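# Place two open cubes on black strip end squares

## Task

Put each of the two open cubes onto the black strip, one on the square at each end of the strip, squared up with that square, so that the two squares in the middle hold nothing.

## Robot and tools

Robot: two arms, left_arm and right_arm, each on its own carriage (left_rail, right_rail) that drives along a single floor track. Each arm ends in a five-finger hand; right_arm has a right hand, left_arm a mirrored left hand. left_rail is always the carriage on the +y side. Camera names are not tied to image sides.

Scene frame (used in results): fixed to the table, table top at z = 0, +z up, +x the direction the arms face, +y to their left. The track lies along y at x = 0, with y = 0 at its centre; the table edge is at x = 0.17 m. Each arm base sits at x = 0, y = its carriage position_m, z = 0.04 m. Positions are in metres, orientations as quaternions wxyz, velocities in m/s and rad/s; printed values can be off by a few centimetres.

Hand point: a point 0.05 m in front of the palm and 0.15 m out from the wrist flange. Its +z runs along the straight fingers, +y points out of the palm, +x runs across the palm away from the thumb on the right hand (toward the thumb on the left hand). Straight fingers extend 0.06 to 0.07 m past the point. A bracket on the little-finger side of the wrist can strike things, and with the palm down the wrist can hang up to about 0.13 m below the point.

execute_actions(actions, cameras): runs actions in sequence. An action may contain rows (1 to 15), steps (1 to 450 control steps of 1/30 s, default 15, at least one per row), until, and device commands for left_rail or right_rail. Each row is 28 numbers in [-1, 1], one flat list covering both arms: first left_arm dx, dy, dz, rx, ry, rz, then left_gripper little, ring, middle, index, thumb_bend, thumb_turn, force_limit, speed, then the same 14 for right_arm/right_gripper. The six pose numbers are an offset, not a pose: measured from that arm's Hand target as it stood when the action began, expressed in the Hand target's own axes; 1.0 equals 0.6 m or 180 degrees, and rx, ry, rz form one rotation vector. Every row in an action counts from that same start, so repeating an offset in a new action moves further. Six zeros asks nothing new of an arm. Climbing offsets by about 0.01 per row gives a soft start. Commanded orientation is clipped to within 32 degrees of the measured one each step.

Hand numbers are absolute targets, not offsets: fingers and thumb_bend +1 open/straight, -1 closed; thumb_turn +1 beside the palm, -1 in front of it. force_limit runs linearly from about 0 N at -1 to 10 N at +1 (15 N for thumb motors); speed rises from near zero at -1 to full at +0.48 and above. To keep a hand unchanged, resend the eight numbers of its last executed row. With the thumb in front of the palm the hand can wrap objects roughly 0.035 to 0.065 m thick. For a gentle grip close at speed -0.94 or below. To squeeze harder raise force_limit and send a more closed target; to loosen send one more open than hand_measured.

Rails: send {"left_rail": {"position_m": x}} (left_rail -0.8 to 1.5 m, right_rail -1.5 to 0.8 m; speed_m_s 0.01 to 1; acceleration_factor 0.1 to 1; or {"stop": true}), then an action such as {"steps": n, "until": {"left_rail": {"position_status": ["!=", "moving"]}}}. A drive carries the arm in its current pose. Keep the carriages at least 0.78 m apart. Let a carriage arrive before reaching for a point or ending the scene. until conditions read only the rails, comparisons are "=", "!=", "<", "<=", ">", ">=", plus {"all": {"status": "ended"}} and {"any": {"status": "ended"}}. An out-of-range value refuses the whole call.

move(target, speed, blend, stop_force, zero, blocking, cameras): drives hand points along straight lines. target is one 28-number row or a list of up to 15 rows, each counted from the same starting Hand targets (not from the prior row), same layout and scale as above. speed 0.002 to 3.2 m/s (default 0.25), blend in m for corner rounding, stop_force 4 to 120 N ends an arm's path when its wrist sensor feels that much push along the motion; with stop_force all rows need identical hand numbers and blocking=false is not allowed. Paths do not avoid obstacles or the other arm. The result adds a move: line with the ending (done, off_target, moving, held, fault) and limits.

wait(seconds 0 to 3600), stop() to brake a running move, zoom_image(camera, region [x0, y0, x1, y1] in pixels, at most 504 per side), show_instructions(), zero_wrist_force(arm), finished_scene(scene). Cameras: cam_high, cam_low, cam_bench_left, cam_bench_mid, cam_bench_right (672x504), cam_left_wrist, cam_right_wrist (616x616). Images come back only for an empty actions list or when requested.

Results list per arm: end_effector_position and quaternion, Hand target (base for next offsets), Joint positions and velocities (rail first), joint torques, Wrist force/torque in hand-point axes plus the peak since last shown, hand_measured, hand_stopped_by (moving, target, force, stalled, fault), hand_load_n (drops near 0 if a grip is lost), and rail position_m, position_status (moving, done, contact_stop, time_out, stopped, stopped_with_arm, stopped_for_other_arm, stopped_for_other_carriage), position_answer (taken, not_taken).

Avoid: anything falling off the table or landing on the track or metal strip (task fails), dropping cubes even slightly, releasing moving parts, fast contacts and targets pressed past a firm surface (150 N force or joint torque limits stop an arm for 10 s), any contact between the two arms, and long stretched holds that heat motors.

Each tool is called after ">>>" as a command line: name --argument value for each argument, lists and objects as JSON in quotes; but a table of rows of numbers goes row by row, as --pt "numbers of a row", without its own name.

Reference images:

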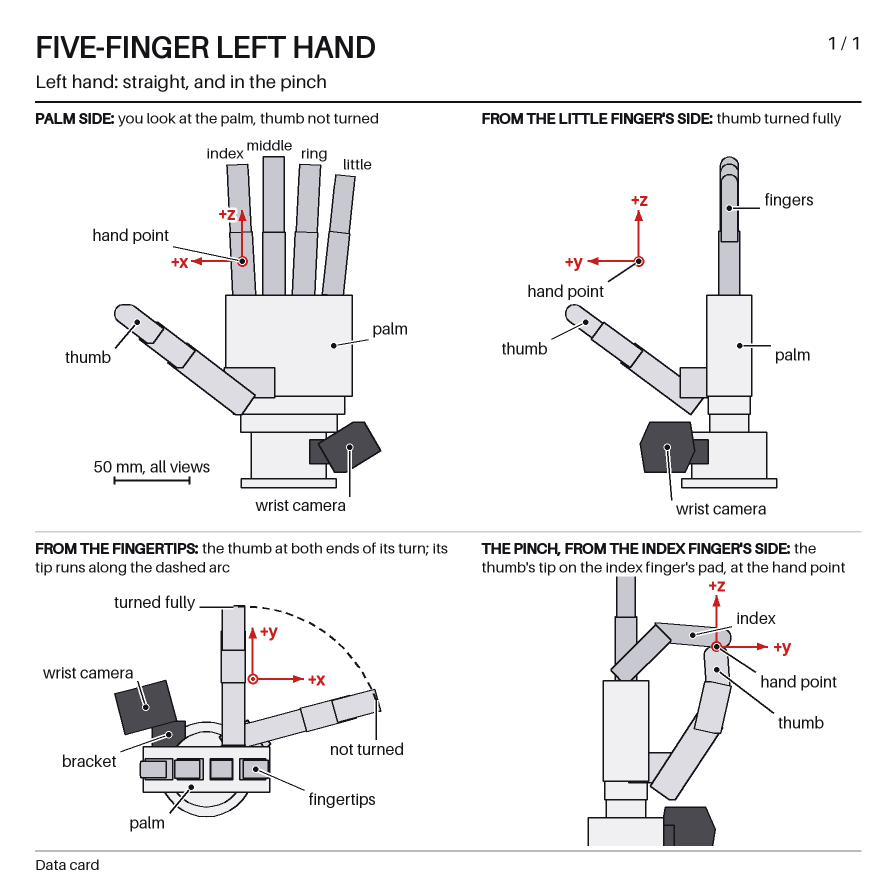

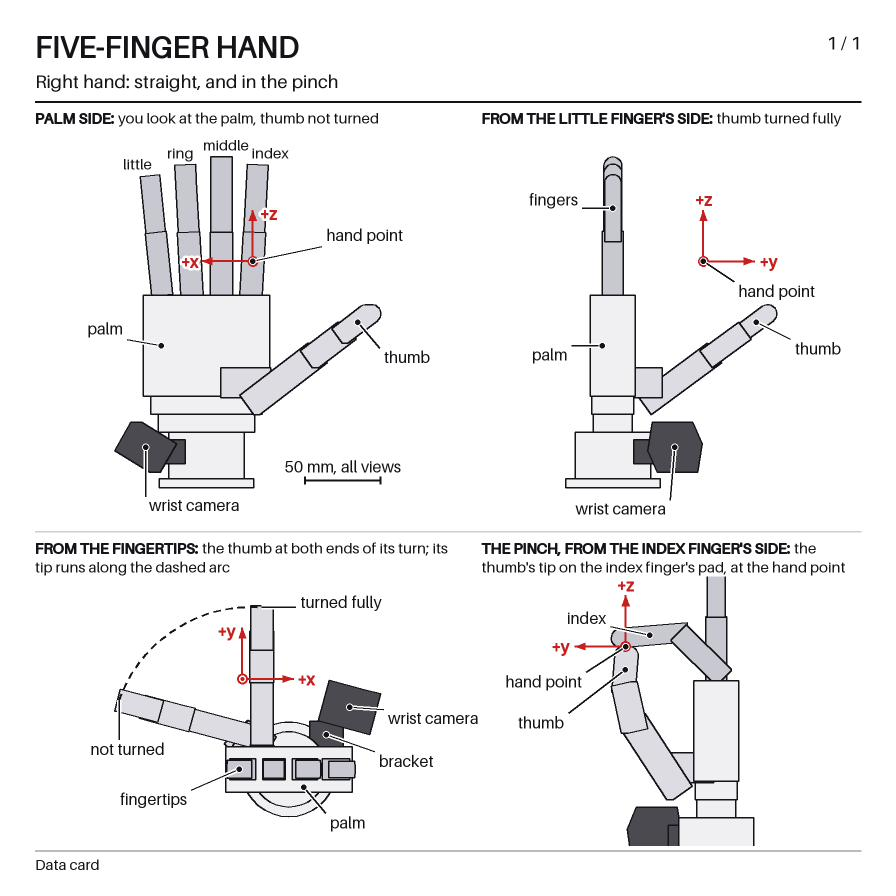

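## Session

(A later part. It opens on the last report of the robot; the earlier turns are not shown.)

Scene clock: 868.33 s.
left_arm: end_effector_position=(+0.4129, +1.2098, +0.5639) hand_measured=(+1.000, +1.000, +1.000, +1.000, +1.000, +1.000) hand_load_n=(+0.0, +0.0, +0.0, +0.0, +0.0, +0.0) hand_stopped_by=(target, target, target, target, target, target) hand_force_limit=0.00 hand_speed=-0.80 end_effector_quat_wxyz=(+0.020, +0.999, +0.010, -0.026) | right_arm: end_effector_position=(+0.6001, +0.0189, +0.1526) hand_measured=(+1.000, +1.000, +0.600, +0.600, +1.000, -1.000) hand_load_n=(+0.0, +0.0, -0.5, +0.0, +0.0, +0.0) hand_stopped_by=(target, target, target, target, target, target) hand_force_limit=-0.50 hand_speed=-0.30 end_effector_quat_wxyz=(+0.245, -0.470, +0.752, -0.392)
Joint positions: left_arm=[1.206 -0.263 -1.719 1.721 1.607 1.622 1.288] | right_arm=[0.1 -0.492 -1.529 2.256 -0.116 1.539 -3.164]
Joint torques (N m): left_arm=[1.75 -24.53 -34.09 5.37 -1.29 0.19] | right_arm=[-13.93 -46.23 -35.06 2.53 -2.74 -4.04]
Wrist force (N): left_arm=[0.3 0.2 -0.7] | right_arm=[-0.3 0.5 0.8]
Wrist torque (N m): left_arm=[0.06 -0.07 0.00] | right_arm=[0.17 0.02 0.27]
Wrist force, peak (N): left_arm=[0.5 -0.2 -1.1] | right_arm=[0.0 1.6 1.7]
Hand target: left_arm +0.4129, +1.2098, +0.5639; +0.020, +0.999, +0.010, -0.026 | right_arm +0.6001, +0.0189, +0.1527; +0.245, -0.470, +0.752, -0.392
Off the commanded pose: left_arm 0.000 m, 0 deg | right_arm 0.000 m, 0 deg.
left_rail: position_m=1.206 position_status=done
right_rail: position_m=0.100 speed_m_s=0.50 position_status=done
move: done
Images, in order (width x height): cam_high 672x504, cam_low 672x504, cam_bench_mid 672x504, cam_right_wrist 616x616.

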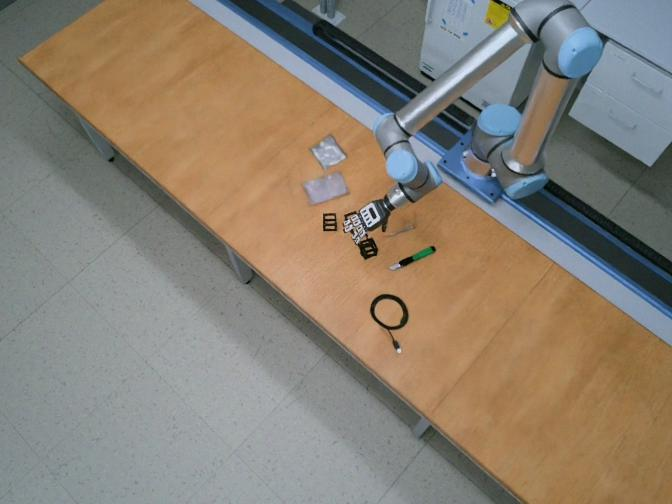

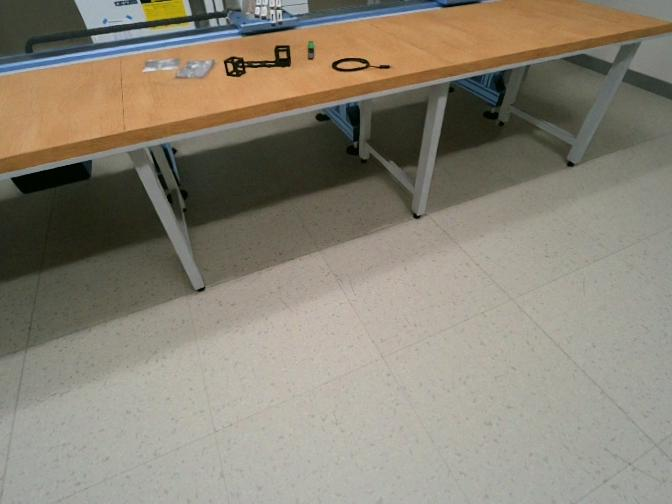

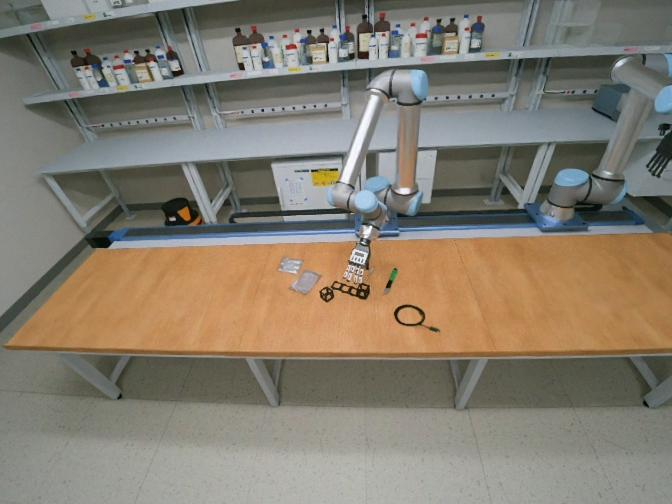

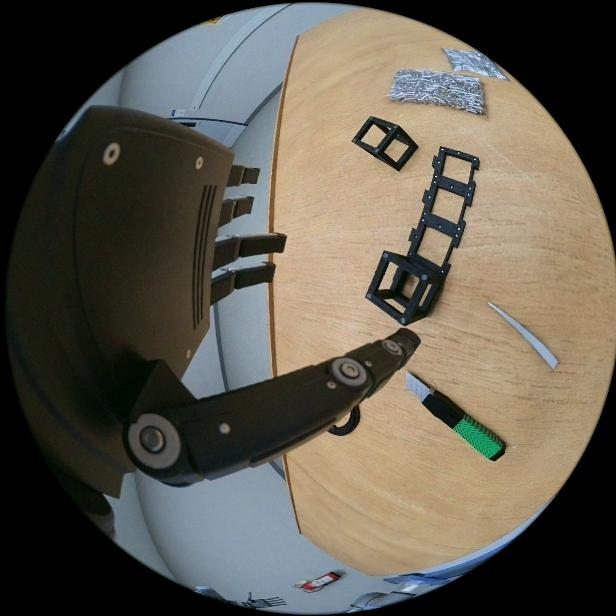

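>>> move --target '[0,0,0,0,0,0,1,1,1,1,1,1,0,-0.8,0.2708,-0.005,0.189,0,0.0969,0.0679,1,1,0.6,0.6,1,-1,-0.5,-0.3]' --speed 0.2 --cameras '["cam_right_wrist"]'

>>> zoom_image --camera "cam_right_wrist" --region '[200, 190, 440, 430]'

Scene clock: 931.87 s.
left_arm: end_effector_position=(+0.4129, +1.2098, +0.5639) hand_measured=(+1.000, +1.000, +1.000, +1.000, +1.000, +1.000) hand_load_n=(+0.0, +0.0, +0.0, +0.0, +0.0, +0.0) hand_stopped_by=(target, target, target, target, target, target) hand_force_limit=0.00 hand_speed=-0.80 end_effector_quat_wxyz=(+0.020, +0.999, +0.010, -0.026) | right_arm: end_effector_position=(+0.6140, -0.1685, +0.0903) hand_measured=(+1.000, +1.000, +0.600, +0.600, +1.000, -1.000) hand_load_n=(+0.0, +0.0, +0.0, +0.0, +0.0, +0.0) hand_stopped_by=(target, target, target, target, target, target) hand_force_limit=-0.50 hand_speed=-0.30 end_effector_quat_wxyz=(+0.169, -0.323, +0.826, -0.430)
Joint positions: left_arm=[1.206 -0.263 -1.719 1.721 1.607 1.622 1.288] | right_arm=[0.1 -0.682 -1.33 2.169 -0.224 1.688 -3.059]
Joint torques (N m): left_arm=[1.38 -23.5 -34.42 5.33 -1.07 0.05] | right_arm=[-12.55 -29.36 -33.65 -1.77 1.82 3.71]
Wrist force (N): left_arm=[0.1 0.1 -0.6] | right_arm=[0.0 0.4 1.5]
Wrist torque (N m): left_arm=[0.03 -0.03 0.00] | right_arm=[0.14 -0.06 0.19]
Wrist force, peak (N): left_arm=[0.5 -0.3 -1.0] | right_arm=[0.4 0.1 2.1]
Hand target: left_arm +0.4129, +1.2098, +0.5639; +0.020, +0.999, +0.010, -0.026 | right_arm +0.6141, -0.1687, +0.0902; +0.169, -0.323, +0.826, -0.430
Off the commanded pose: left_arm 0.000 m, 0 deg | right_arm 0.000 m, 0 deg.
left_rail: position_m=1.206 position_status=done
right_rail: position_m=0.100 speed_m_s=0.50 position_status=done
move: done

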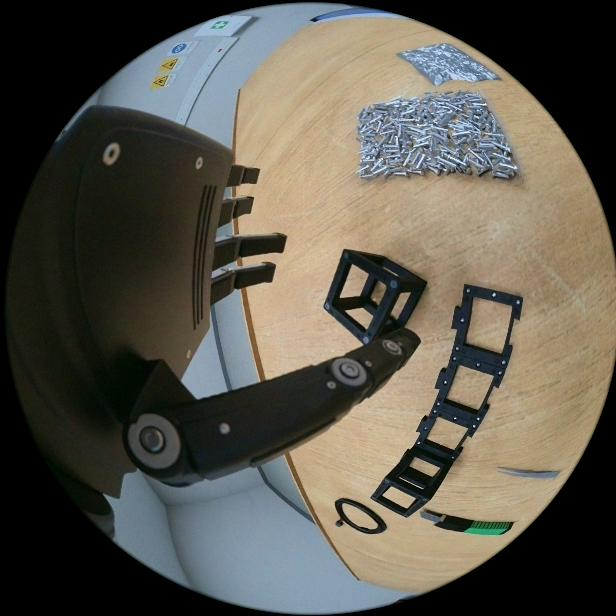

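Scaled by 2.100 from the camera's image (finer frame: 880x880).

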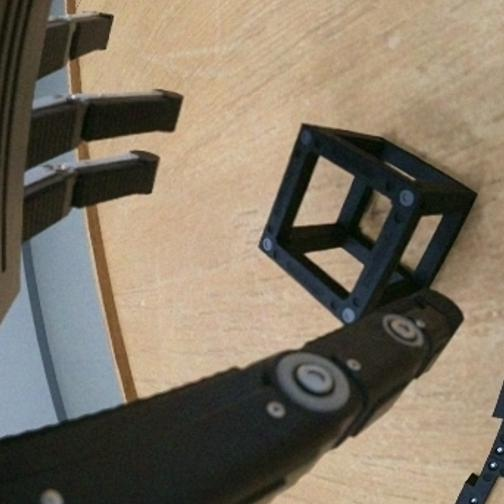

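>>> move --target '[0,0,0,0,0,0,1,1,1,1,1,1,0,-0.8,-0.0047,0.0511,0.0287,0,0.00228,0.0016,1,1,0.6,0.6,1,-1,-0.5,-0.3]' --speed 0.08 --cameras '["cam_right_wrist"]'

>>> zoom_image --camera "cam_right_wrist" --region '[200, 190, 440, 430]'

Scene clock: 950.63 s.
left_arm: end_effector_position=(+0.4129, +1.2098, +0.5639) hand_measured=(+1.000, +1.000, +1.000, +1.000, +1.000, +1.000) hand_load_n=(+0.0, +0.0, +0.0, +0.0, +0.0, +0.0) hand_stopped_by=(target, target, target, target, target, target) hand_force_limit=0.00 hand_speed=-0.80 end_effector_quat_wxyz=(+0.020, +0.999, +0.010, -0.026) | right_arm: end_effector_position=(+0.6138, -0.1642, +0.0553) hand_measured=(+1.000, +1.000, +0.600, +0.600, +1.000, -1.000) hand_load_n=(+0.0, +0.0, +0.0, +0.0, +0.0, +0.0) hand_stopped_by=(target, target, target, target, target, target) hand_force_limit=-0.50 hand_speed=-0.30 end_effector_quat_wxyz=(+0.167, -0.319, +0.827, -0.431)
Joint positions: left_arm=[1.206 -0.263 -1.719 1.721 1.607 1.622 1.288] | right_arm=[0.1 -0.671 -1.278 2.189 -0.295 1.704 -3.048]
Joint torques (N m): left_arm=[1.52 -23.88 -34.2 5.34 -1.48 0.05] | right_arm=[19.02 -25.23 -16.88 -1.02 1.93 3.74]
Wrist force (N): left_arm=[0.3 -0.3 -1.0] | right_arm=[0.1 0.5 1.2]
Wrist torque (N m): left_arm=[0.01 -0.08 0.02] | right_arm=[0.18 -0.08 0.23]
Wrist force, peak (N): left_arm=[0.3 -0.2 -1.1] | right_arm=[0.2 1.0 1.9]
Hand target: left_arm +0.4129, +1.2098, +0.5639; +0.020, +0.999, +0.010, -0.026 | right_arm +0.6138, -0.1642, +0.0552; +0.167, -0.319, +0.827, -0.431
Off the commanded pose: left_arm 0.000 m, 0 deg | right_arm 0.000 m, 0 deg.
left_rail: position_m=1.206 position_status=done
right_rail: position_m=0.100 speed_m_s=0.50 position_status=done
move: done

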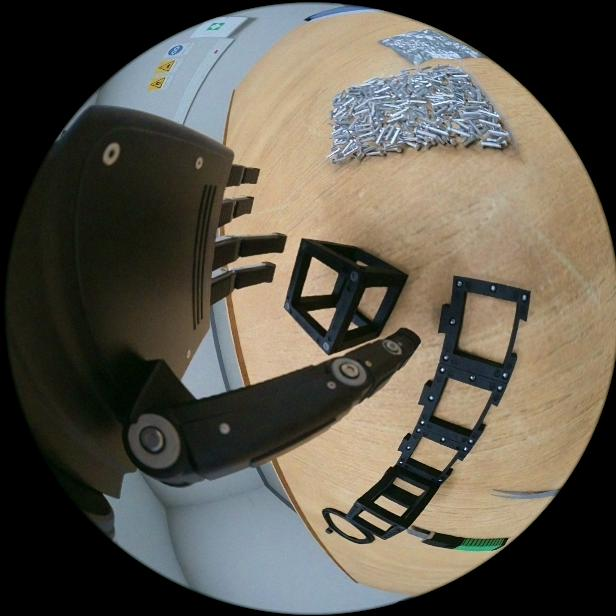

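Scaled by 2.100 from the camera's image (finer frame: 880x880).

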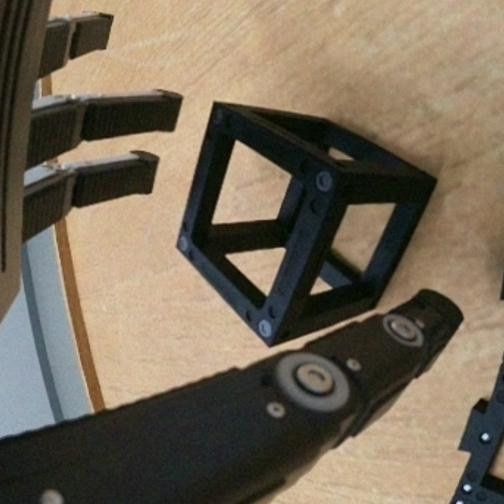

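>>> execute_actions --actions '[{"rows":[[0,0,0,0,0,0,1,1,1,1,1,1,0,-0.8,0,0,0,0,0,0,1,1,0.45,0.45,0.56,-1,-0.5,-0.7]],"steps":40},{"rows":[[0,0,0,0,0,0,1,1,1,1,1,1,0,-0.8,0,0,0,0,0,0,1,1,0.0,0.0,0.56,-1,-0.5,-0.88]],"steps":60}]' --cameras '["cam_right_wrist"]'

>>> zoom_image --camera "cam_right_wrist" --region '[200, 190, 440, 430]'

Scene clock: 962.73 s.
left_arm: end_effector_position=(+0.4129, +1.2098, +0.5639) hand_measured=(+1.000, +1.000, +1.000, +1.000, +1.000, +1.000) hand_load_n=(+0.0, +0.0, +0.0, +0.0, +0.0, +0.0) hand_stopped_by=(target, target, target, target, target, target) hand_force_limit=0.00 hand_speed=-0.80 end_effector_quat_wxyz=(+0.020, +0.999, +0.010, -0.026) | right_arm: end_effector_position=(+0.6138, -0.1642, +0.0552) hand_measured=(+1.000, +1.000, +0.206, +0.206, +0.560, -1.000) hand_load_n=(+0.0, +0.0, +3.5, +3.5, +4.5, +0.0) hand_stopped_by=(target, target, force, force, target, target) hand_force_limit=-0.50 hand_speed=-0.88 end_effector_quat_wxyz=(+0.167, -0.319, +0.827, -0.431)
Joint positions: left_arm=[1.206 -0.263 -1.719 1.721 1.607 1.622 1.288] | right_arm=[0.1 -0.671 -1.277 2.189 -0.295 1.704 -3.047]
Joint torques (N m): left_arm=[1.73 -24.48 -33.73 5.77 -1.43 -0.05] | right_arm=[15.98 -28.42 -17.02 0.04 2.04 3.15]
Wrist force (N): left_arm=[0.1 -0.2 -0.8] | right_arm=[0.0 -1.4 0.1]
Wrist torque (N m): left_arm=[0.01 -0.04 0.01] | right_arm=[0.11 -0.05 0.20]
Wrist force, peak (N): left_arm=[0.4 -0.1 -1.3] | right_arm=[-0.5 0.5 1.8]
Hand target: left_arm +0.4129, +1.2098, +0.5639; +0.020, +0.999, +0.010, -0.026 | right_arm +0.6138, -0.1642, +0.0552; +0.167, -0.319, +0.827, -0.431
Off the commanded pose: left_arm 0.000 m, 0 deg | right_arm 0.000 m, 0 deg.
left_rail: position_m=1.206 position_status=done
right_rail: position_m=0.100 speed_m_s=0.50 position_status=done

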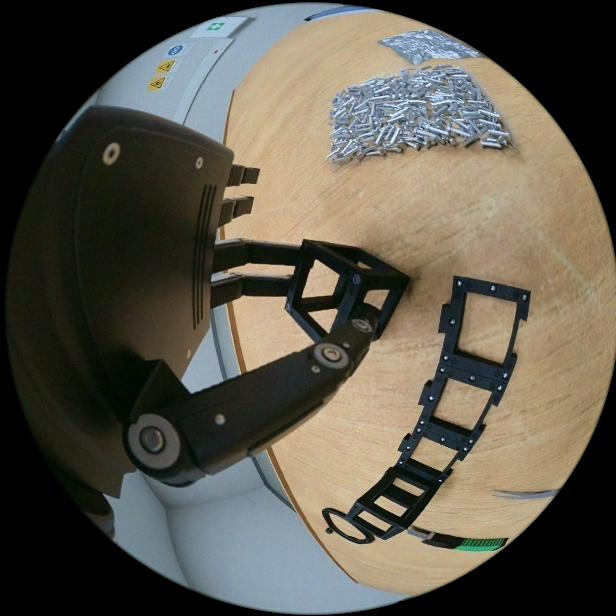

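Scaled by 2.100 from the camera's image (finer frame: 880x880).

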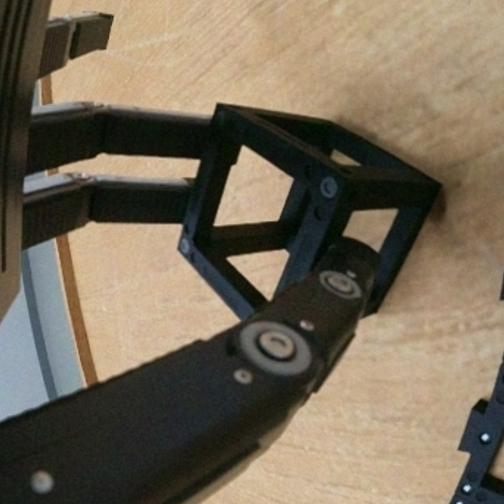

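>>> move --pt "0 0 0 0 0 0 1 1 1 1 1 1 0 -0.8 0 -0.0355 -0.0249 0 0 0 1 1 0.0 0.0 0.56 -1 -0.5 -0.88" --pt "0 0 0 0 0 0 1 1 1 1 1 1 0 -0.8 0.0525 0.0502 -0.1465 0 -0.1029 -0.072 1 1 0.0 0.0 0.56 -1 -0.5 -0.88" --speed '[0.08,0.12]' --blend '[0.005,0]' --cameras '["cam_bench_mid","cam_right_wrist"]'

>>> zoom_image --camera "cam_right_wrist" --region '[270, 220, 450, 400]'

>>> zoom_image --camera "cam_right_wrist" --region '[340, 260, 480, 400]'

Scene clock: 1004.97 s.
left_arm: end_effector_position=(+0.4129, +1.2098, +0.5639) hand_measured=(+1.000, +1.000, +1.000, +1.000, +1.000, +1.000) hand_load_n=(+0.0, +0.0, +0.0, +0.0, +0.0, +0.0) hand_stopped_by=(target, target, target, target, target, target) hand_force_limit=0.00 hand_speed=-0.80 end_effector_quat_wxyz=(+0.020, +0.999, +0.010, -0.026) | right_arm: end_effector_position=(+0.5305, -0.1193, +0.0809) hand_measured=(+1.000, +1.000, +0.206, +0.206, +0.562, -1.000) hand_load_n=(+0.0, +0.0, +3.5, +3.0, +6.0, +0.0) hand_stopped_by=(target, target, force, force, target, target) hand_force_limit=-0.50 hand_speed=-0.88 end_effector_quat_wxyz=(+0.248, -0.475, +0.749, -0.390)
Joint positions: left_arm=[1.206 -0.263 -1.719 1.721 1.607 1.622 1.288] | right_arm=[0.1 -0.913 -1.454 2.365 -0.245 1.187 -3.427]
Joint torques (N m): left_arm=[2.92 -24.45 -33.25 5.71 -1.56 0.1] | right_arm=[-12.5 -46.57 -16.93 2.96 -2.62 -4.05]
Wrist force (N): left_arm=[0.3 -0.1 -1.0] | right_arm=[0.1 0.6 1.4]
Wrist torque (N m): left_arm=[0.02 -0.07 0.02] | right_arm=[0.07 -0.07 0.48]
Wrist force, peak (N): left_arm=[0.3 -0.2 -1.2] | right_arm=[0.0 1.8 1.5]
Hand target: left_arm +0.4129, +1.2098, +0.5639; +0.020, +0.999, +0.010, -0.026 | right_arm +0.5305, -0.1193, +0.0809; +0.248, -0.475, +0.749, -0.390
Off the commanded pose: left_arm 0.000 m, 0 deg | right_arm 0.000 m, 0 deg.
left_rail: position_m=1.206 position_status=done
right_rail: position_m=0.100 speed_m_s=0.50 position_status=done
move: done

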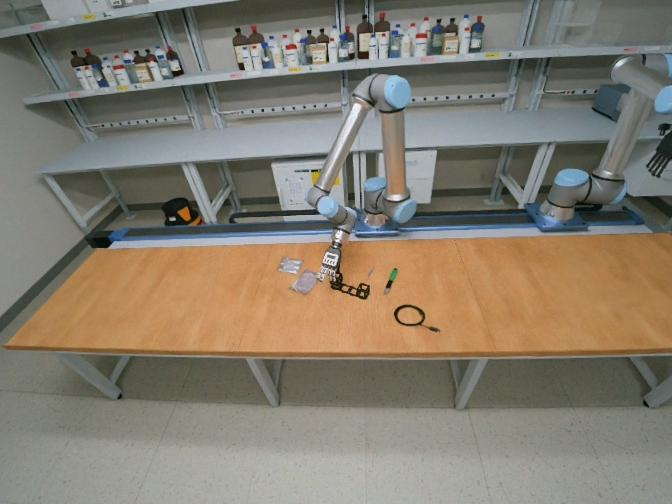

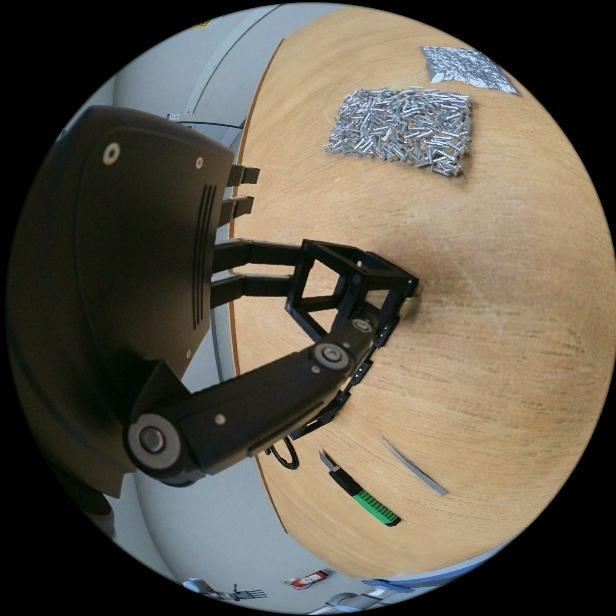

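Scaled by 2.800 from the camera's image (finer frame: 880x880).

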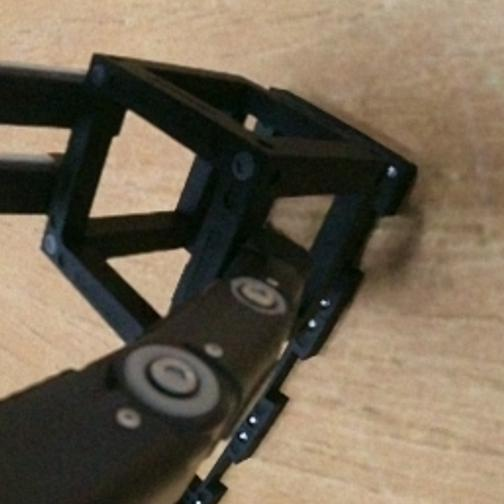

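Scaled by 3.600 from the camera's image (finer frame: 880x880).

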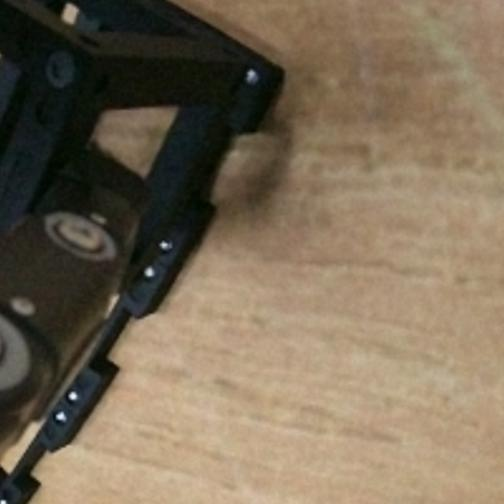

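>>> move --target '[0,0,0,0,0,0,1,1,1,1,1,1,0,-0.8,0.0003,0.026,0.0195,0,0,0,1,1,0.0,0.0,0.56,-1,-0.5,-0.88]' --speed 0.01 --stop_force 4 --cameras '["cam_right_wrist"]'

>>> zoom_image --camera "cam_right_wrist" --region '[270, 220, 450, 400]'

Scene clock: 1042.77 s.
left_arm: end_effector_position=(+0.4129, +1.2098, +0.5639) hand_measured=(+1.000, +1.000, +1.000, +1.000, +1.000, +1.000) hand_load_n=(+0.0, +0.0, +0.0, +0.0, -0.5, +0.0) hand_stopped_by=(target, target, target, target, target, target) hand_force_limit=0.00 hand_speed=-0.80 end_effector_quat_wxyz=(+0.020, +0.999, +0.010, -0.026) | right_arm: end_effector_position=(+0.5309, -0.1197, +0.0631) hand_measured=(+1.000, +1.000, +0.206, +0.206, +0.562, -1.000) hand_load_n=(+0.0, +0.0, +3.5, +2.5, +5.5, +0.0) hand_stopped_by=(target, target, force, force, target, target) hand_force_limit=-0.50 hand_speed=-0.88 end_effector_quat_wxyz=(+0.248, -0.475, +0.749, -0.390)
Joint positions: left_arm=[1.206 -0.263 -1.719 1.721 1.607 1.622 1.288] | right_arm=[0.1 -0.913 -1.419 2.375 -0.289 1.187 -3.427]
Joint torques (N m): left_arm=[2.49 -23.99 -33.18 5.99 -1.51 0.2] | right_arm=[12.97 -44.97 -29.52 2.77 0.67 1.6]
Wrist force (N): left_arm=[0.3 -0.2 -0.8] | right_arm=[0.1 1.0 1.9]
Wrist torque (N m): left_arm=[0.00 -0.07 0.02] | right_arm=[0.03 -0.09 0.47]
Wrist force, peak (N): left_arm=[0.3 -0.3 -1.2] | right_arm=[0.2 -2.3 -1.7]
Hand target: left_arm +0.4129, +1.2098, +0.5639; +0.020, +0.999, +0.010, -0.026 | right_arm +0.5309, -0.1197, +0.0631; +0.248, -0.475, +0.749, -0.390 (not the last commanded pose)
Off the commanded pose: left_arm 0.000 m, 0 deg | right_arm 0.002 m, 0 deg.
left_rail: position_m=1.206 position_status=done
right_rail: position_m=0.100 speed_m_s=0.50 position_status=done
move: contact (right_arm)

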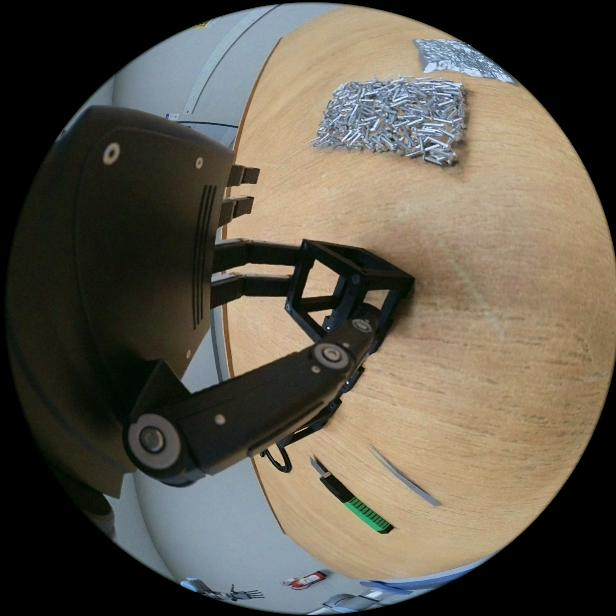

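Scaled by 2.800 from the camera's image (finer frame: 880x880).

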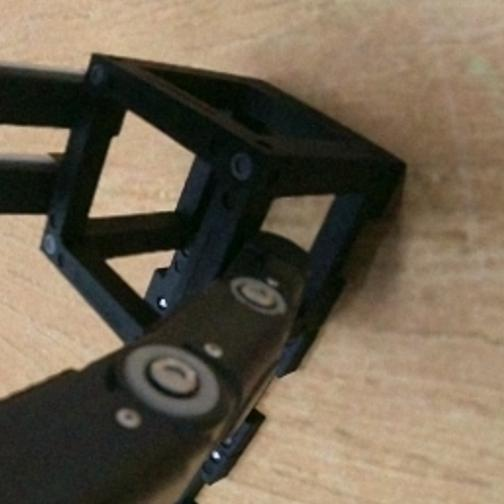

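>>> execute_actions --actions '[{"rows":[[0,0,0,0,0,0,1,1,1,1,1,1,0,-0.8,0,0,0,0,0,0,1,1,0.35,0.35,0.72,-1,-0.5,-0.86]],"steps":40},{"rows":[[0,0,0,0,0,0,1,1,1,1,1,1,0,-0.8,0,0,0,0,0,0,1,1,0.6,0.6,1,-1,-0.5,-0.3]],"steps":15}]'

>>> move --target '[0,0,0,0,0,0,1,1,1,1,1,1,0,-0.8,0,-0.1229,-0.086,0,0,0,1,1,0.6,0.6,1,-1,-0.5,-0.3]' --speed 0.12 --cameras '["cam_bench_mid","cam_right_wrist","cam_high","cam_low"]'

>>> zoom_image --camera "cam_right_wrist" --region '[350, 220, 490, 360]'

>>> zoom_image --camera "cam_high" --region '[310, 180, 410, 280]'

Scene clock: 1054.70 s.
left_arm: end_effector_position=(+0.4129, +1.2098, +0.5639) hand_measured=(+1.000, +1.000, +1.000, +1.000, +1.000, +1.000) hand_load_n=(+0.0, +0.0, +0.0, +0.0, +0.0, +0.0) hand_stopped_by=(target, target, target, target, target, target) hand_force_limit=0.00 hand_speed=-0.80 end_effector_quat_wxyz=(+0.020, +0.999, +0.010, -0.026) | right_arm: end_effector_position=(+0.5309, -0.1197, +0.0631) hand_measured=(+1.000, +1.000, +0.600, +0.600, +1.000, -1.000) hand_load_n=(-0.5, +0.0, +0.0, +0.0, +0.0, +0.0) hand_stopped_by=(target, target, target, target, target, target) hand_force_limit=-0.50 hand_speed=-0.30 end_effector_quat_wxyz=(+0.248, -0.475, +0.749, -0.390)
Joint positions: left_arm=[1.206 -0.263 -1.719 1.721 1.607 1.622 1.288] | right_arm=[0.1 -0.913 -1.419 2.375 -0.289 1.187 -3.427]
Joint torques (N m): left_arm=[1.97 -24.02 -32.53 5.95 -1.57 0.1] | right_arm=[-4.17 -46.52 -24.08 2.86 -0.33 -0.31]
Wrist force (N): left_arm=[0.1 0.0 -0.7] | right_arm=[0.1 0.4 1.2]
Wrist torque (N m): left_arm=[0.03 -0.04 0.00] | right_arm=[0.06 -0.05 0.48]
Wrist force, peak (N): left_arm=[0.5 -0.2 -1.4] | right_arm=[-0.1 1.0 2.1]
Hand target: left_arm +0.4129, +1.2098, +0.5639; +0.020, +0.999, +0.010, -0.026 | right_arm +0.5309, -0.1197, +0.0631; +0.248, -0.475, +0.749, -0.390
Off the commanded pose: left_arm 0.000 m, 0 deg | right_arm 0.000 m, 0 deg.
left_rail: position_m=1.206 position_status=done
right_rail: position_m=0.100 speed_m_s=0.50 position_status=done

Scene clock: 1056.00 s.
left_arm: end_effector_position=(+0.4129, +1.2098, +0.5639) hand_measured=(+1.000, +1.000, +1.000, +1.000, +1.000, +1.000) hand_load_n=(+0.0, +0.0, +0.0, +0.0, +0.0, +0.0) hand_stopped_by=(target, target, target, target, target, target) hand_force_limit=0.00 hand_speed=-0.80 end_effector_quat_wxyz=(+0.020, +0.999, +0.010, -0.026) | right_arm: end_effector_position=(+0.5309, -0.1196, +0.1530) hand_measured=(+1.000, +1.000, +0.600, +0.600, +1.000, -1.000) hand_load_n=(+0.0, -0.5, +0.0, +0.0, +0.0, +0.0) hand_stopped_by=(target, target, target, target, target, target) hand_force_limit=-0.50 hand_speed=-0.30 end_effector_quat_wxyz=(+0.248, -0.475, +0.749, -0.390)
Joint positions: left_arm=[1.206 -0.263 -1.719 1.721 1.607 1.622 1.288] | right_arm=[0.1 -0.913 -1.573 2.309 -0.07 1.187 -3.427]
Joint torques (N m): left_arm=[1.85 -23.49 -32.74 5.98 -1.62 0.13] | right_arm=[-14.57 -40.87 -32.89 3.64 -2.7 -4.04]
Wrist force (N): left_arm=[0.3 -0.2 -0.6] | right_arm=[-0.1 0.4 0.8]
Wrist torque (N m): left_arm=[0.00 -0.06 0.01] | right_arm=[0.10 -0.03 0.40]
Wrist force, peak (N): left_arm=[0.3 -0.2 -1.2] | right_arm=[0.0 1.0 1.9]
Hand target: left_arm +0.4129, +1.2098, +0.5639; +0.020, +0.999, +0.010, -0.026 | right_arm +0.5309, -0.1197, +0.1531; +0.248, -0.475, +0.749, -0.390
Off the commanded pose: left_arm 0.000 m, 0 deg | right_arm 0.000 m, 0 deg.
left_rail: position_m=1.206 position_status=done
right_rail: position_m=0.100 speed_m_s=0.50 position_status=done
move: done
Images, in order (width x height): cam_high 672x504, cam_low 672x504, cam_bench_mid 672x504, cam_right_wrist 616x616.

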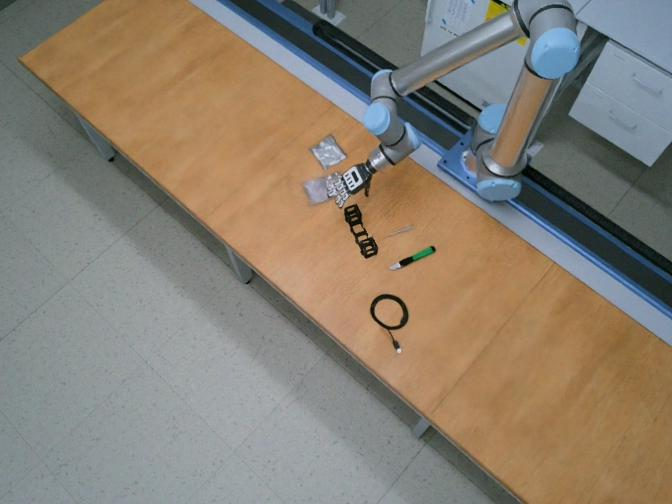

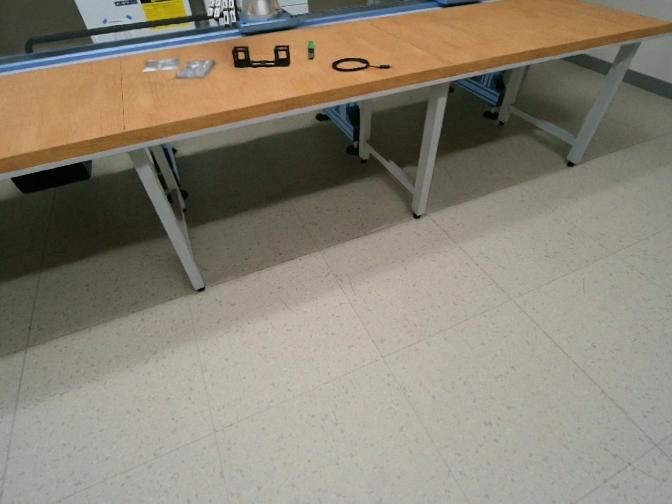

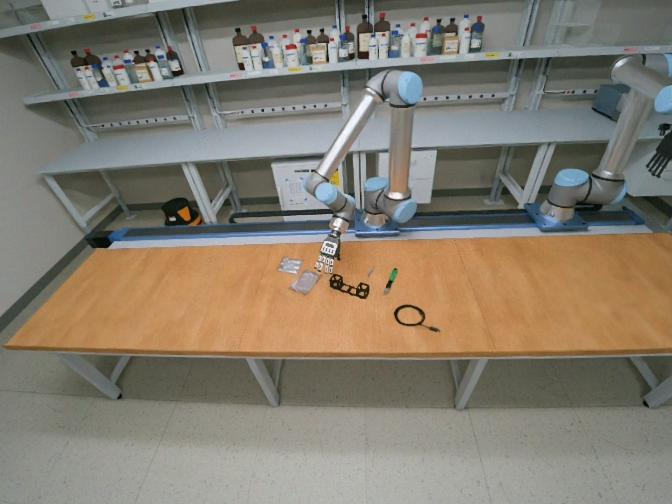

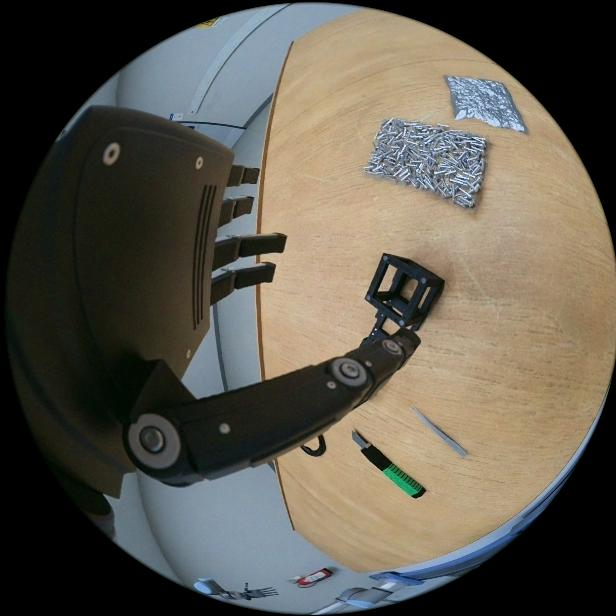

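Scaled by 3.600 from the camera's image (finer frame: 880x880).

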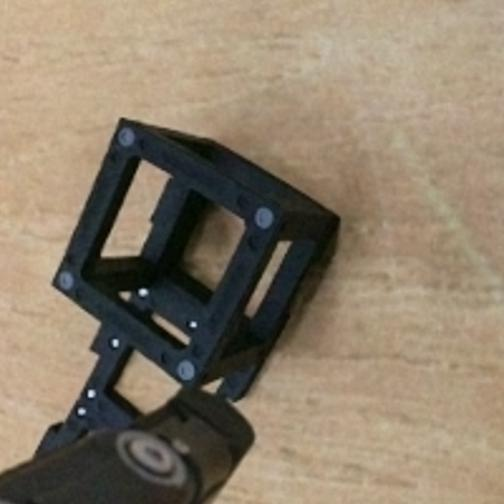

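Scaled by 5.040.

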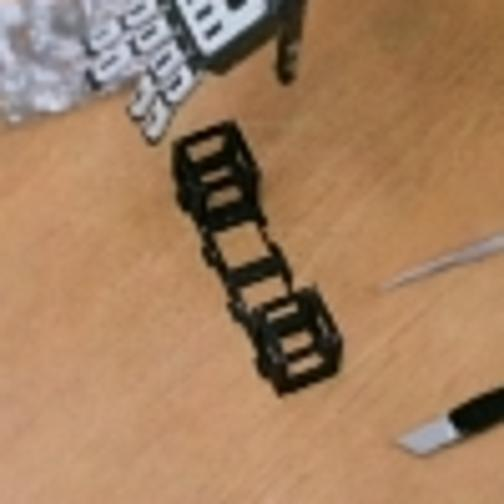

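>>> move --target '[0,0,0,0,0,0,1,1,1,1,1,1,0,-0.8,-0.167,-0.0113,-0.004,0,0,0,1,1,0.6,0.6,1,-1,-0.5,-0.3]' --speed 0.2 --cameras '["cam_right_wrist"]'

>>> zoom_image --camera "cam_right_wrist" --region '[340, 140, 480, 280]'

>>> zoom_image --camera "cam_right_wrist" --region '[350, 220, 470, 340]'

Scene clock: 1069.40 s.
left_arm: end_effector_position=(+0.4129, +1.2098, +0.5639) hand_measured=(+1.000, +1.000, +1.000, +1.000, +1.000, +1.000) hand_load_n=(+0.0, -0.5, +0.0, +0.0, +0.0, +0.0) hand_stopped_by=(target, target, target, target, target, target) hand_force_limit=0.00 hand_speed=-0.80 end_effector_quat_wxyz=(+0.020, +0.999, +0.010, -0.026) | right_arm: end_effector_position=(+0.5752, -0.0299, +0.1601) hand_measured=(+1.000, +1.000, +0.600, +0.600, +1.000, -1.000) hand_load_n=(+0.0, +0.0, -0.5, +0.0, +0.0, +0.0) hand_stopped_by=(target, target, target, target, target, target) hand_force_limit=-0.50 hand_speed=-0.30 end_effector_quat_wxyz=(+0.248, -0.475, +0.749, -0.390)
Joint positions: left_arm=[1.206 -0.263 -1.719 1.721 1.607 1.622 1.288] | right_arm=[0.1 -0.645 -1.57 2.282 -0.092 1.402 -3.26]
Joint torques (N m): left_arm=[2.13 -24.34 -32.59 5.99 -1.69 -0.06] | right_arm=[15.7 -10.9 -34.86 1.11 0.87 4.07]
Wrist force (N): left_arm=[0.2 -0.1 -0.8] | right_arm=[0.2 0.4 0.6]
Wrist torque (N m): left_arm=[0.02 -0.05 0.00] | right_arm=[0.16 -0.09 0.21]
Wrist force, peak (N): left_arm=[0.5 0.1 -1.2] | right_arm=[1.2 1.2 0.8]
Hand target: left_arm +0.4129, +1.2098, +0.5639; +0.020, +0.999, +0.010, -0.026 | right_arm +0.5752, -0.0298, +0.1601; +0.248, -0.475, +0.749, -0.390
Off the commanded pose: left_arm 0.000 m, 0 deg | right_arm 0.000 m, 0 deg.
left_rail: position_m=1.206 position_status=done
right_rail: position_m=0.100 speed_m_s=0.50 position_status=done
move: done

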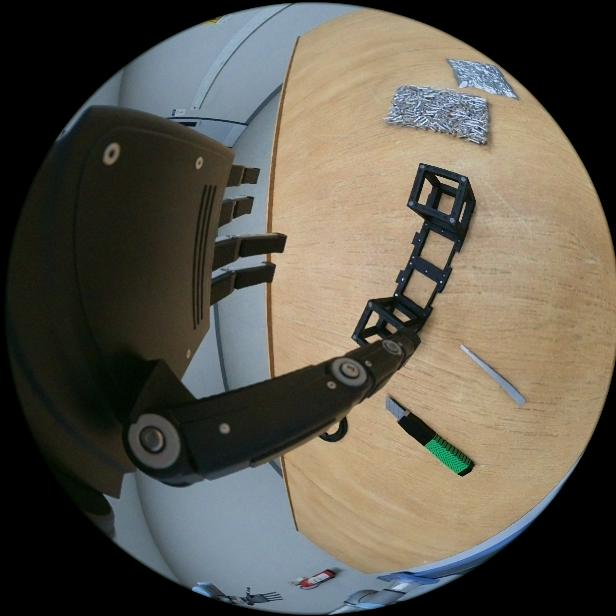

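Scaled by 3.600 from the camera's image (finer frame: 880x880).

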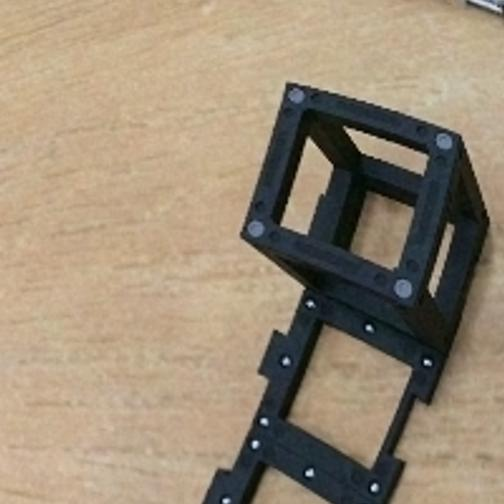

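Scaled by 4.200 from the camera's image (finer frame: 880x880).

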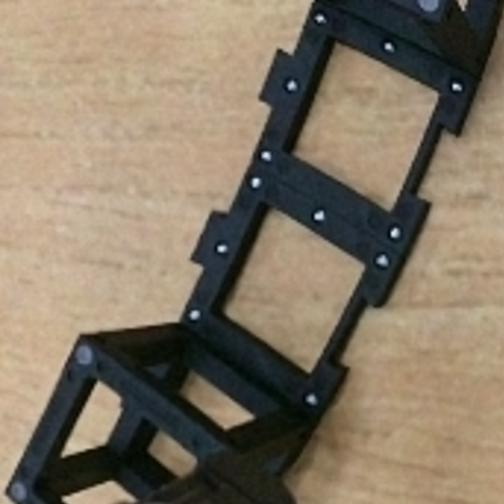

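>>> finished_scene

The scene is finished: the task was done.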